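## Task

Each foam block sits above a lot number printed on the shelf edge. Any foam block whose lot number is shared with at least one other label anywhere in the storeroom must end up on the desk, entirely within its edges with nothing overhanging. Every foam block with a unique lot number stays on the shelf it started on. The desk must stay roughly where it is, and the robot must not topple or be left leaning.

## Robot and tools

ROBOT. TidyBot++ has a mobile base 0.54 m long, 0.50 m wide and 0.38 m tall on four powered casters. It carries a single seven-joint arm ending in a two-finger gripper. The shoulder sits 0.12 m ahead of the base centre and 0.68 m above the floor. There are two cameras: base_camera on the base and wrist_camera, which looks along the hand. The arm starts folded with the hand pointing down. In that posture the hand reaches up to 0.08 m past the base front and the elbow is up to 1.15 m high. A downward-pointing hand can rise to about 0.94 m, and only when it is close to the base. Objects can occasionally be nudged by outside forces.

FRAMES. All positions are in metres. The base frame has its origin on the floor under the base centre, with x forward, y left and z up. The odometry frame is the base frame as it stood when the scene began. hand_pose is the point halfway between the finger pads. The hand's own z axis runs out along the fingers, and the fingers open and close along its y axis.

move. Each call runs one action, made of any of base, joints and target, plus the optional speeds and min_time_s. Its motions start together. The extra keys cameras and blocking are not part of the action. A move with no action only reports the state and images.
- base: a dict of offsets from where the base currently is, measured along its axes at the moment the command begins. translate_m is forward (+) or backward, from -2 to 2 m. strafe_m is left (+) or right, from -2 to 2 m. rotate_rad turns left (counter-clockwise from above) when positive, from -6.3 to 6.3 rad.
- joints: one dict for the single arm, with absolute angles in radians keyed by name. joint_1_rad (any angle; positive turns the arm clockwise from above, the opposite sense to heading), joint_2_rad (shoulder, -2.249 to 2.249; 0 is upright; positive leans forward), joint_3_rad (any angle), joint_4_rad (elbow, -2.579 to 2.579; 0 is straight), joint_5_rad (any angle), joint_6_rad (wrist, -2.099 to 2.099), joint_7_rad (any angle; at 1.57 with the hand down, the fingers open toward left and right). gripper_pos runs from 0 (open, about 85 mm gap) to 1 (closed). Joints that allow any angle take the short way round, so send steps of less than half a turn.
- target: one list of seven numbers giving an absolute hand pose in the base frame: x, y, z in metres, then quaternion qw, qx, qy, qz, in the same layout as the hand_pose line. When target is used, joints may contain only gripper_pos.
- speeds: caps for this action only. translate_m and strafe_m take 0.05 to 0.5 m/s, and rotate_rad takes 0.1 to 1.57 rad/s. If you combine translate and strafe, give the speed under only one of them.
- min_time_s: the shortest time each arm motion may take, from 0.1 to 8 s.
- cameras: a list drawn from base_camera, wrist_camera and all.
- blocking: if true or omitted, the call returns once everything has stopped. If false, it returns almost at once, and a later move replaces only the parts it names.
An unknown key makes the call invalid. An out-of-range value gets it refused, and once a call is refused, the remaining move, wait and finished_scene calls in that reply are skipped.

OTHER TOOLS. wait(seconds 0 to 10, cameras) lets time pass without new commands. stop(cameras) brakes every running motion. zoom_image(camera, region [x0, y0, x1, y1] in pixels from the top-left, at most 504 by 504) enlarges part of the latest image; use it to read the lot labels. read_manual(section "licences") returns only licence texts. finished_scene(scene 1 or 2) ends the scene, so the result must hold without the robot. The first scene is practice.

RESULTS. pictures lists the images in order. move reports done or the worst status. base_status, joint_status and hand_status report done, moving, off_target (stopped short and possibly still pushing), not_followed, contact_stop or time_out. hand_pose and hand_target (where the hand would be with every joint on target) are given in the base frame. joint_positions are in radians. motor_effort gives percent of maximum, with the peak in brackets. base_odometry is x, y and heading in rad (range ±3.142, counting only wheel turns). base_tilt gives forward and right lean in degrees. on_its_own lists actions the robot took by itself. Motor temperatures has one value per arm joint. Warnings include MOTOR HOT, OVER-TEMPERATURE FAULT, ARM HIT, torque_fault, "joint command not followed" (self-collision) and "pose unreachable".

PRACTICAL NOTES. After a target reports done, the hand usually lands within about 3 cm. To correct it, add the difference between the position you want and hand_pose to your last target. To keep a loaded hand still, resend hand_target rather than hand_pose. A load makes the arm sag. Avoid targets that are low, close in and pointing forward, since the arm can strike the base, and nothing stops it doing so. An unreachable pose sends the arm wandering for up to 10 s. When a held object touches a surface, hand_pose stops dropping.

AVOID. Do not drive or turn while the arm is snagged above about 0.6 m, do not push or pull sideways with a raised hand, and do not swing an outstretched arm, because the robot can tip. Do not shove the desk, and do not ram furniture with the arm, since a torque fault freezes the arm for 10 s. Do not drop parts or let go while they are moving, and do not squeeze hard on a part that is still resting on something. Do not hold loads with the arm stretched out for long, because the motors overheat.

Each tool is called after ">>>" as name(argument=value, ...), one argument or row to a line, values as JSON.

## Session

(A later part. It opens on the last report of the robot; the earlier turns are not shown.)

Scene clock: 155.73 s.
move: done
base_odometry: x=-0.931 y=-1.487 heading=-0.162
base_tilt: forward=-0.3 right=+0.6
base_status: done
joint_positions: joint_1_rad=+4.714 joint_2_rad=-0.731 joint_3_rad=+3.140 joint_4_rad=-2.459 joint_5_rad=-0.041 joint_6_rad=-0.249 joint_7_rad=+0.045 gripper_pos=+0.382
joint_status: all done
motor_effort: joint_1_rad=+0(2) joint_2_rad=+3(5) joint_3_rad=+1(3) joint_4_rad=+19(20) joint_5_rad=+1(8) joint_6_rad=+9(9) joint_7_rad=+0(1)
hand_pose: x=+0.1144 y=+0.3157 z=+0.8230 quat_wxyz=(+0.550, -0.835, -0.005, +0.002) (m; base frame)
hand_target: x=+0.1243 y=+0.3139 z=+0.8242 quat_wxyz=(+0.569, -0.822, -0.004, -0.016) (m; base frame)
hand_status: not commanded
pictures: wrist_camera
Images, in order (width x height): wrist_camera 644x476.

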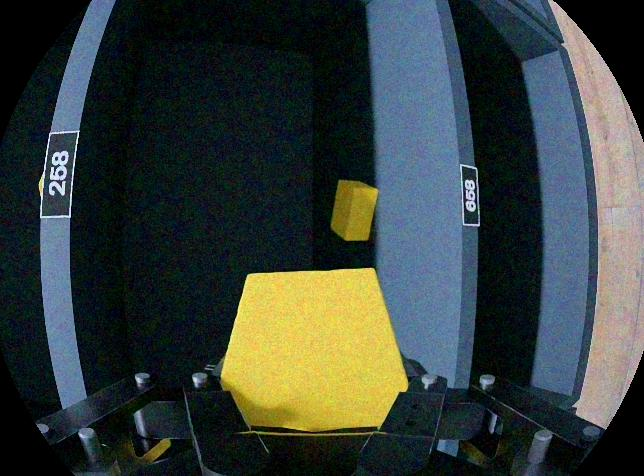

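>>> zoom_image(
  camera="wrist_camera",
  region=[440, 165, 500, 225],
)

>>> move(
  base={"translate_m": 2.0, "strafe_m": 0.0},
  joints={"joint_1_rad": 4.0},
  cameras=["base_camera"],
)

Scaled by 8.400.

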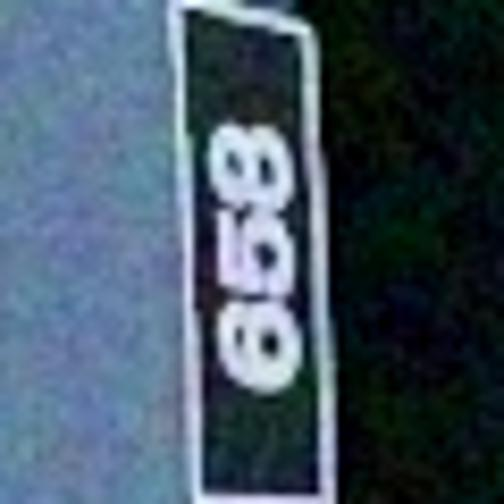

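Scene clock: 161.23 s.
move: done
base_odometry: x=+1.043 y=-1.811 heading=-0.163
base_tilt: forward=-0.3 right=+0.6
base_status: done
joint_positions: joint_1_rad=+4.018 joint_2_rad=-0.734 joint_3_rad=+3.140 joint_4_rad=-2.459 joint_5_rad=-0.039 joint_6_rad=-0.246 joint_7_rad=+0.043 gripper_pos=+0.382
joint_status: all done
motor_effort: joint_1_rad=+0(3) joint_2_rad=+2(5) joint_3_rad=+1(2) joint_4_rad=+20(20) joint_5_rad=+1(1) joint_6_rad=+9(9) joint_7_rad=+0(1)
hand_pose: x=-0.0865 y=+0.2394 z=+0.8248 quat_wxyz=(+0.519, -0.782, -0.289, +0.190) (m; base frame)
hand_target: x=-0.0864 y=+0.2375 z=+0.8242 quat_wxyz=(+0.537, -0.766, -0.297, +0.188) (m; base frame)
hand_status: not commanded
pictures: base_camera
Images, in order (width x height): base_camera 644x364.

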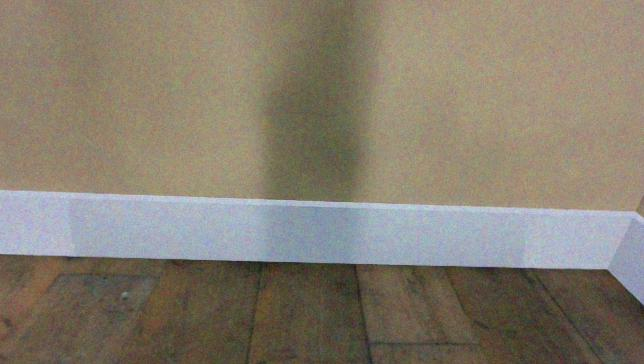

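>>> move(
  base={"translate_m": 0.1, "strafe_m": 1.42},
  cameras=["base_camera"],
)

>>> move(
  base={"translate_m": -1.49, "strafe_m": 0.61, "rotate_rad": 0.06},
  joints={"joint_1_rad": 4.73, "joint_2_rad": -0.55, "joint_4_rad": -2.45, "joint_5_rad": 0.03, "joint_6_rad": 0.1, "joint_7_rad": 1.594},
  cameras=["wrist_camera"],
)

Scene clock: 166.43 s.
move: done
base_odometry: x=+1.373 y=-0.426 heading=-0.163
base_tilt: forward=-0.4 right=+0.6
base_status: done
joint_positions: joint_1_rad=+4.018 joint_2_rad=-0.736 joint_3_rad=+3.140 joint_4_rad=-2.459 joint_5_rad=-0.038 joint_6_rad=-0.245 joint_7_rad=+0.043 gripper_pos=+0.382
joint_status: not commanded
motor_effort: joint_1_rad=-1(1) joint_2_rad=+3(4) joint_3_rad=+1(1) joint_4_rad=+19(20) joint_5_rad=+1(1) joint_6_rad=+9(9) joint_7_rad=+0(1)
hand_pose: x=-0.0864 y=+0.2392 z=+0.8257 quat_wxyz=(+0.520, -0.781, -0.289, +0.190) (m; base frame)
hand_target: x=-0.0864 y=+0.2375 z=+0.8242 quat_wxyz=(+0.537, -0.766, -0.297, +0.188) (m; base frame)
hand_status: not commanded
pictures: base_camera
Images, in order (width x height): base_camera 644x364.

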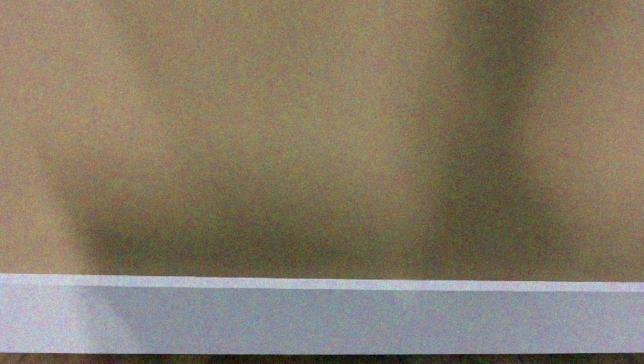

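Scene clock: 170.57 s.
move: done
base_odometry: x=+0.002 y=+0.419 heading=-0.103
base_tilt: forward=-0.4 right=+0.6
base_status: done
joint_positions: joint_1_rad=+4.712 joint_2_rad=-0.564 joint_3_rad=+3.140 joint_4_rad=-2.459 joint_5_rad=-0.038 joint_6_rad=+0.033 joint_7_rad=+1.551 gripper_pos=+0.382
joint_status: all done
motor_effort: joint_1_rad=+0(2) joint_2_rad=-1(5) joint_3_rad=+1(2) joint_4_rad=+19(21) joint_5_rad=+1(2) joint_6_rad=+9(10) joint_7_rad=+0(1)
hand_pose: x=+0.1171 y=+0.3712 z=+0.8476 quat_wxyz=(+0.434, -0.583, -0.551, -0.410) (m; base frame)
hand_target: x=+0.1227 y=+0.3807 z=+0.8681 quat_wxyz=(+0.425, -0.543, -0.565, -0.454) (m; base frame)
hand_status: not commanded
pictures: wrist_camera
Images, in order (width x height): wrist_camera 644x476.

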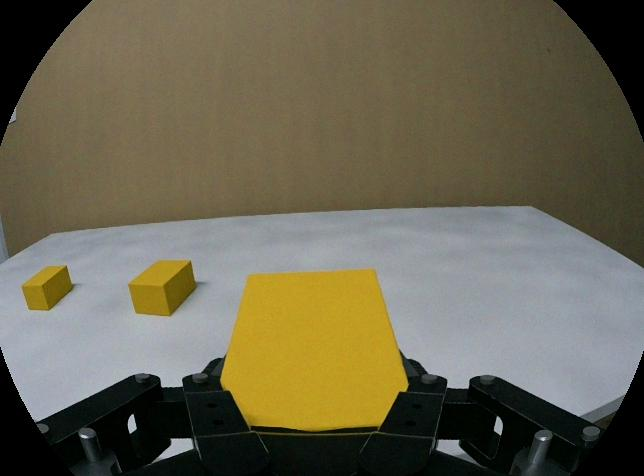

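>>> move(
  joints={"joint_2_rad": 0.41, "joint_4_rad": -1.73, "joint_5_rad": 0.06, "joint_6_rad": 0.19},
  min_time_s=1.2,
  cameras=["wrist_camera"],
)

>>> move(
  joints={"joint_2_rad": 0.45, "joint_4_rad": -1.843, "joint_6_rad": 0.267},
  min_time_s=1.0,
)

>>> move(
  joints={"joint_2_rad": 0.475, "joint_4_rad": -1.848, "joint_6_rad": 0.267},
  min_time_s=0.6,
)

Scene clock: 173.37 s.
move: done
base_odometry: x=+0.002 y=+0.419 heading=-0.103
base_tilt: forward=-0.4 right=+0.6
base_status: not commanded
joint_positions: joint_1_rad=+4.712 joint_2_rad=+0.372 joint_3_rad=+3.140 joint_4_rad=-1.761 joint_5_rad=-0.010 joint_6_rad=+0.123 joint_7_rad=+1.551 gripper_pos=+0.382
joint_status: all done
motor_effort: joint_1_rad=+0(1) joint_2_rad=-28(29) joint_3_rad=+0(1) joint_4_rad=+16(20) joint_5_rad=+1(2) joint_6_rad=+9(10) joint_7_rad=+0(1)
hand_pose: x=+0.1165 y=+0.7007 z=+0.7741 quat_wxyz=(+0.385, -0.605, -0.588, -0.373) (m; base frame)
hand_target: x=+0.1258 y=+0.7216 z=+0.7829 quat_wxyz=(+0.380, -0.563, -0.606, -0.412) (m; base frame)
hand_status: not commanded
pictures: wrist_camera
Images, in order (width x height): wrist_camera 644x476.

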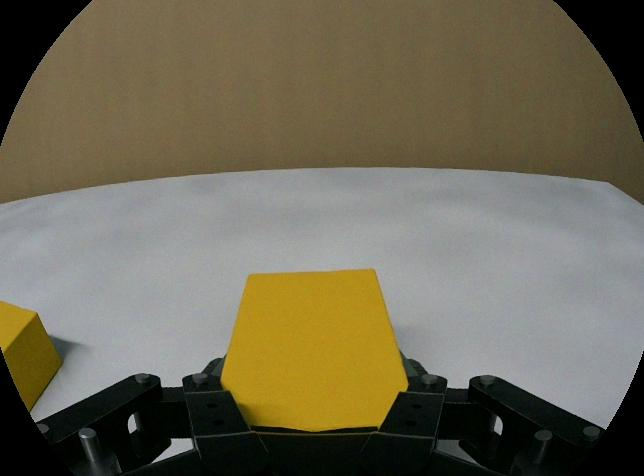

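Scene clock: 174.67 s.
move: done
base_odometry: x=+0.002 y=+0.419 heading=-0.103
base_tilt: forward=-0.4 right=+0.6
base_status: not commanded
joint_positions: joint_1_rad=+4.712 joint_2_rad=+0.403 joint_3_rad=+3.140 joint_4_rad=-1.804 joint_5_rad=-0.010 joint_6_rad=+0.208 joint_7_rad=+1.551 gripper_pos=+0.382
joint_status: all done
motor_effort: joint_1_rad=+0(1) joint_2_rad=-28(29) joint_3_rad=+0(0) joint_4_rad=+16(18) joint_5_rad=+1(1) joint_6_rad=+9(9) joint_7_rad=+0(1)
hand_pose: x=+0.1168 y=+0.7009 z=+0.7528 quat_wxyz=(+0.388, -0.603, -0.586, -0.377) (m; base frame)
hand_target: x=+0.1240 y=+0.6984 z=+0.7159 quat_wxyz=(+0.361, -0.577, -0.622, -0.387) (m; base frame)
hand_status: not commanded
pictures: none

Scene clock: 175.57 s.
move: done
base_odometry: x=+0.002 y=+0.419 heading=-0.103
base_tilt: forward=-0.4 right=+0.6
base_status: not commanded
joint_positions: joint_1_rad=+4.712 joint_2_rad=+0.407 joint_3_rad=+3.140 joint_4_rad=-1.804 joint_5_rad=-0.010 joint_6_rad=+0.215 joint_7_rad=+1.551 gripper_pos=+0.382
joint_status: all done
motor_effort: joint_1_rad=+0(1) joint_2_rad=-24(29) joint_3_rad=+0(0) joint_4_rad=+16(16) joint_5_rad=+1(1) joint_6_rad=+7(9) joint_7_rad=+0(0)
hand_pose: x=+0.1168 y=+0.7021 z=+0.7520 quat_wxyz=(+0.389, -0.603, -0.586, -0.378) (m; base frame)
hand_target: x=+0.1240 y=+0.6972 z=+0.6959 quat_wxyz=(+0.352, -0.583, -0.628, -0.378) (m; base frame)
hand_status: not commanded
pictures: none

Contact (effort dropped, joint 2 stalled). Release and retract.

>>> move(
  joints={"joint_2_rad": 0.452, "gripper_pos": 0.0},
)

>>> move(
  joints={"joint_2_rad": -0.58, "joint_4_rad": -2.5, "joint_6_rad": -0.05},
  min_time_s=1.8,
  cameras=["wrist_camera"],
)

Scene clock: 176.53 s.
move: done
base_odometry: x=+0.002 y=+0.419 heading=-0.103
base_tilt: forward=-0.4 right=+0.6
base_status: not commanded
joint_positions: joint_1_rad=+4.712 joint_2_rad=+0.413 joint_3_rad=+3.140 joint_4_rad=-1.811 joint_5_rad=-0.009 joint_6_rad=+0.215 joint_7_rad=+1.551 gripper_pos=+0.000
joint_status: all done
motor_effort: joint_1_rad=+0(1) joint_2_rad=-28(29) joint_3_rad=+0(0) joint_4_rad=+16(17) joint_5_rad=+1(1) joint_6_rad=+8(9) joint_7_rad=+0(1)
hand_pose: x=+0.1168 y=+0.7005 z=+0.7443 quat_wxyz=(+0.385, -0.605, -0.588, -0.374) (m; base frame)
hand_target: x=+0.1240 y=+0.6967 z=+0.7119 quat_wxyz=(+0.359, -0.579, -0.623, -0.385) (m; base frame)
hand_status: not commanded
pictures: none

Scene clock: 178.87 s.
move: done
base_odometry: x=+0.002 y=+0.419 heading=-0.103
base_tilt: forward=-0.4 right=+0.6
base_status: not commanded
joint_positions: joint_1_rad=+4.712 joint_2_rad=-0.567 joint_3_rad=+3.140 joint_4_rad=-2.458 joint_5_rad=-0.009 joint_6_rad=+0.008 joint_7_rad=+1.552 gripper_pos=+0.000
joint_status: all done
motor_effort: joint_1_rad=+0(1) joint_2_rad=-1(29) joint_3_rad=+1(1) joint_4_rad=+19(20) joint_5_rad=+1(1) joint_6_rad=+8(10) joint_7_rad=+0(1)
hand_pose: x=+0.1168 y=+0.3686 z=+0.8420 quat_wxyz=(+0.422, -0.579, -0.565, -0.410) (m; base frame)
hand_target: x=+0.1242 y=+0.3516 z=+0.8052 quat_wxyz=(+0.370, -0.570, -0.608, -0.411) (m; base frame)
hand_status: not commanded
pictures: wrist_camera
Images, in order (width x height): wrist_camera 644x476.

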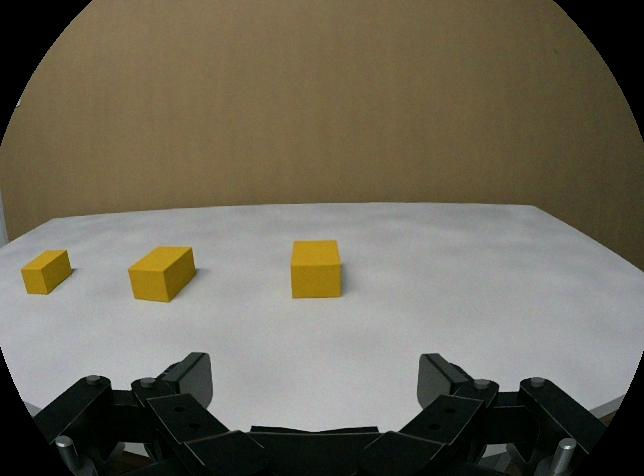

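>>> finished_scene(
  scene=2,
)

The scene is finished: the task was done.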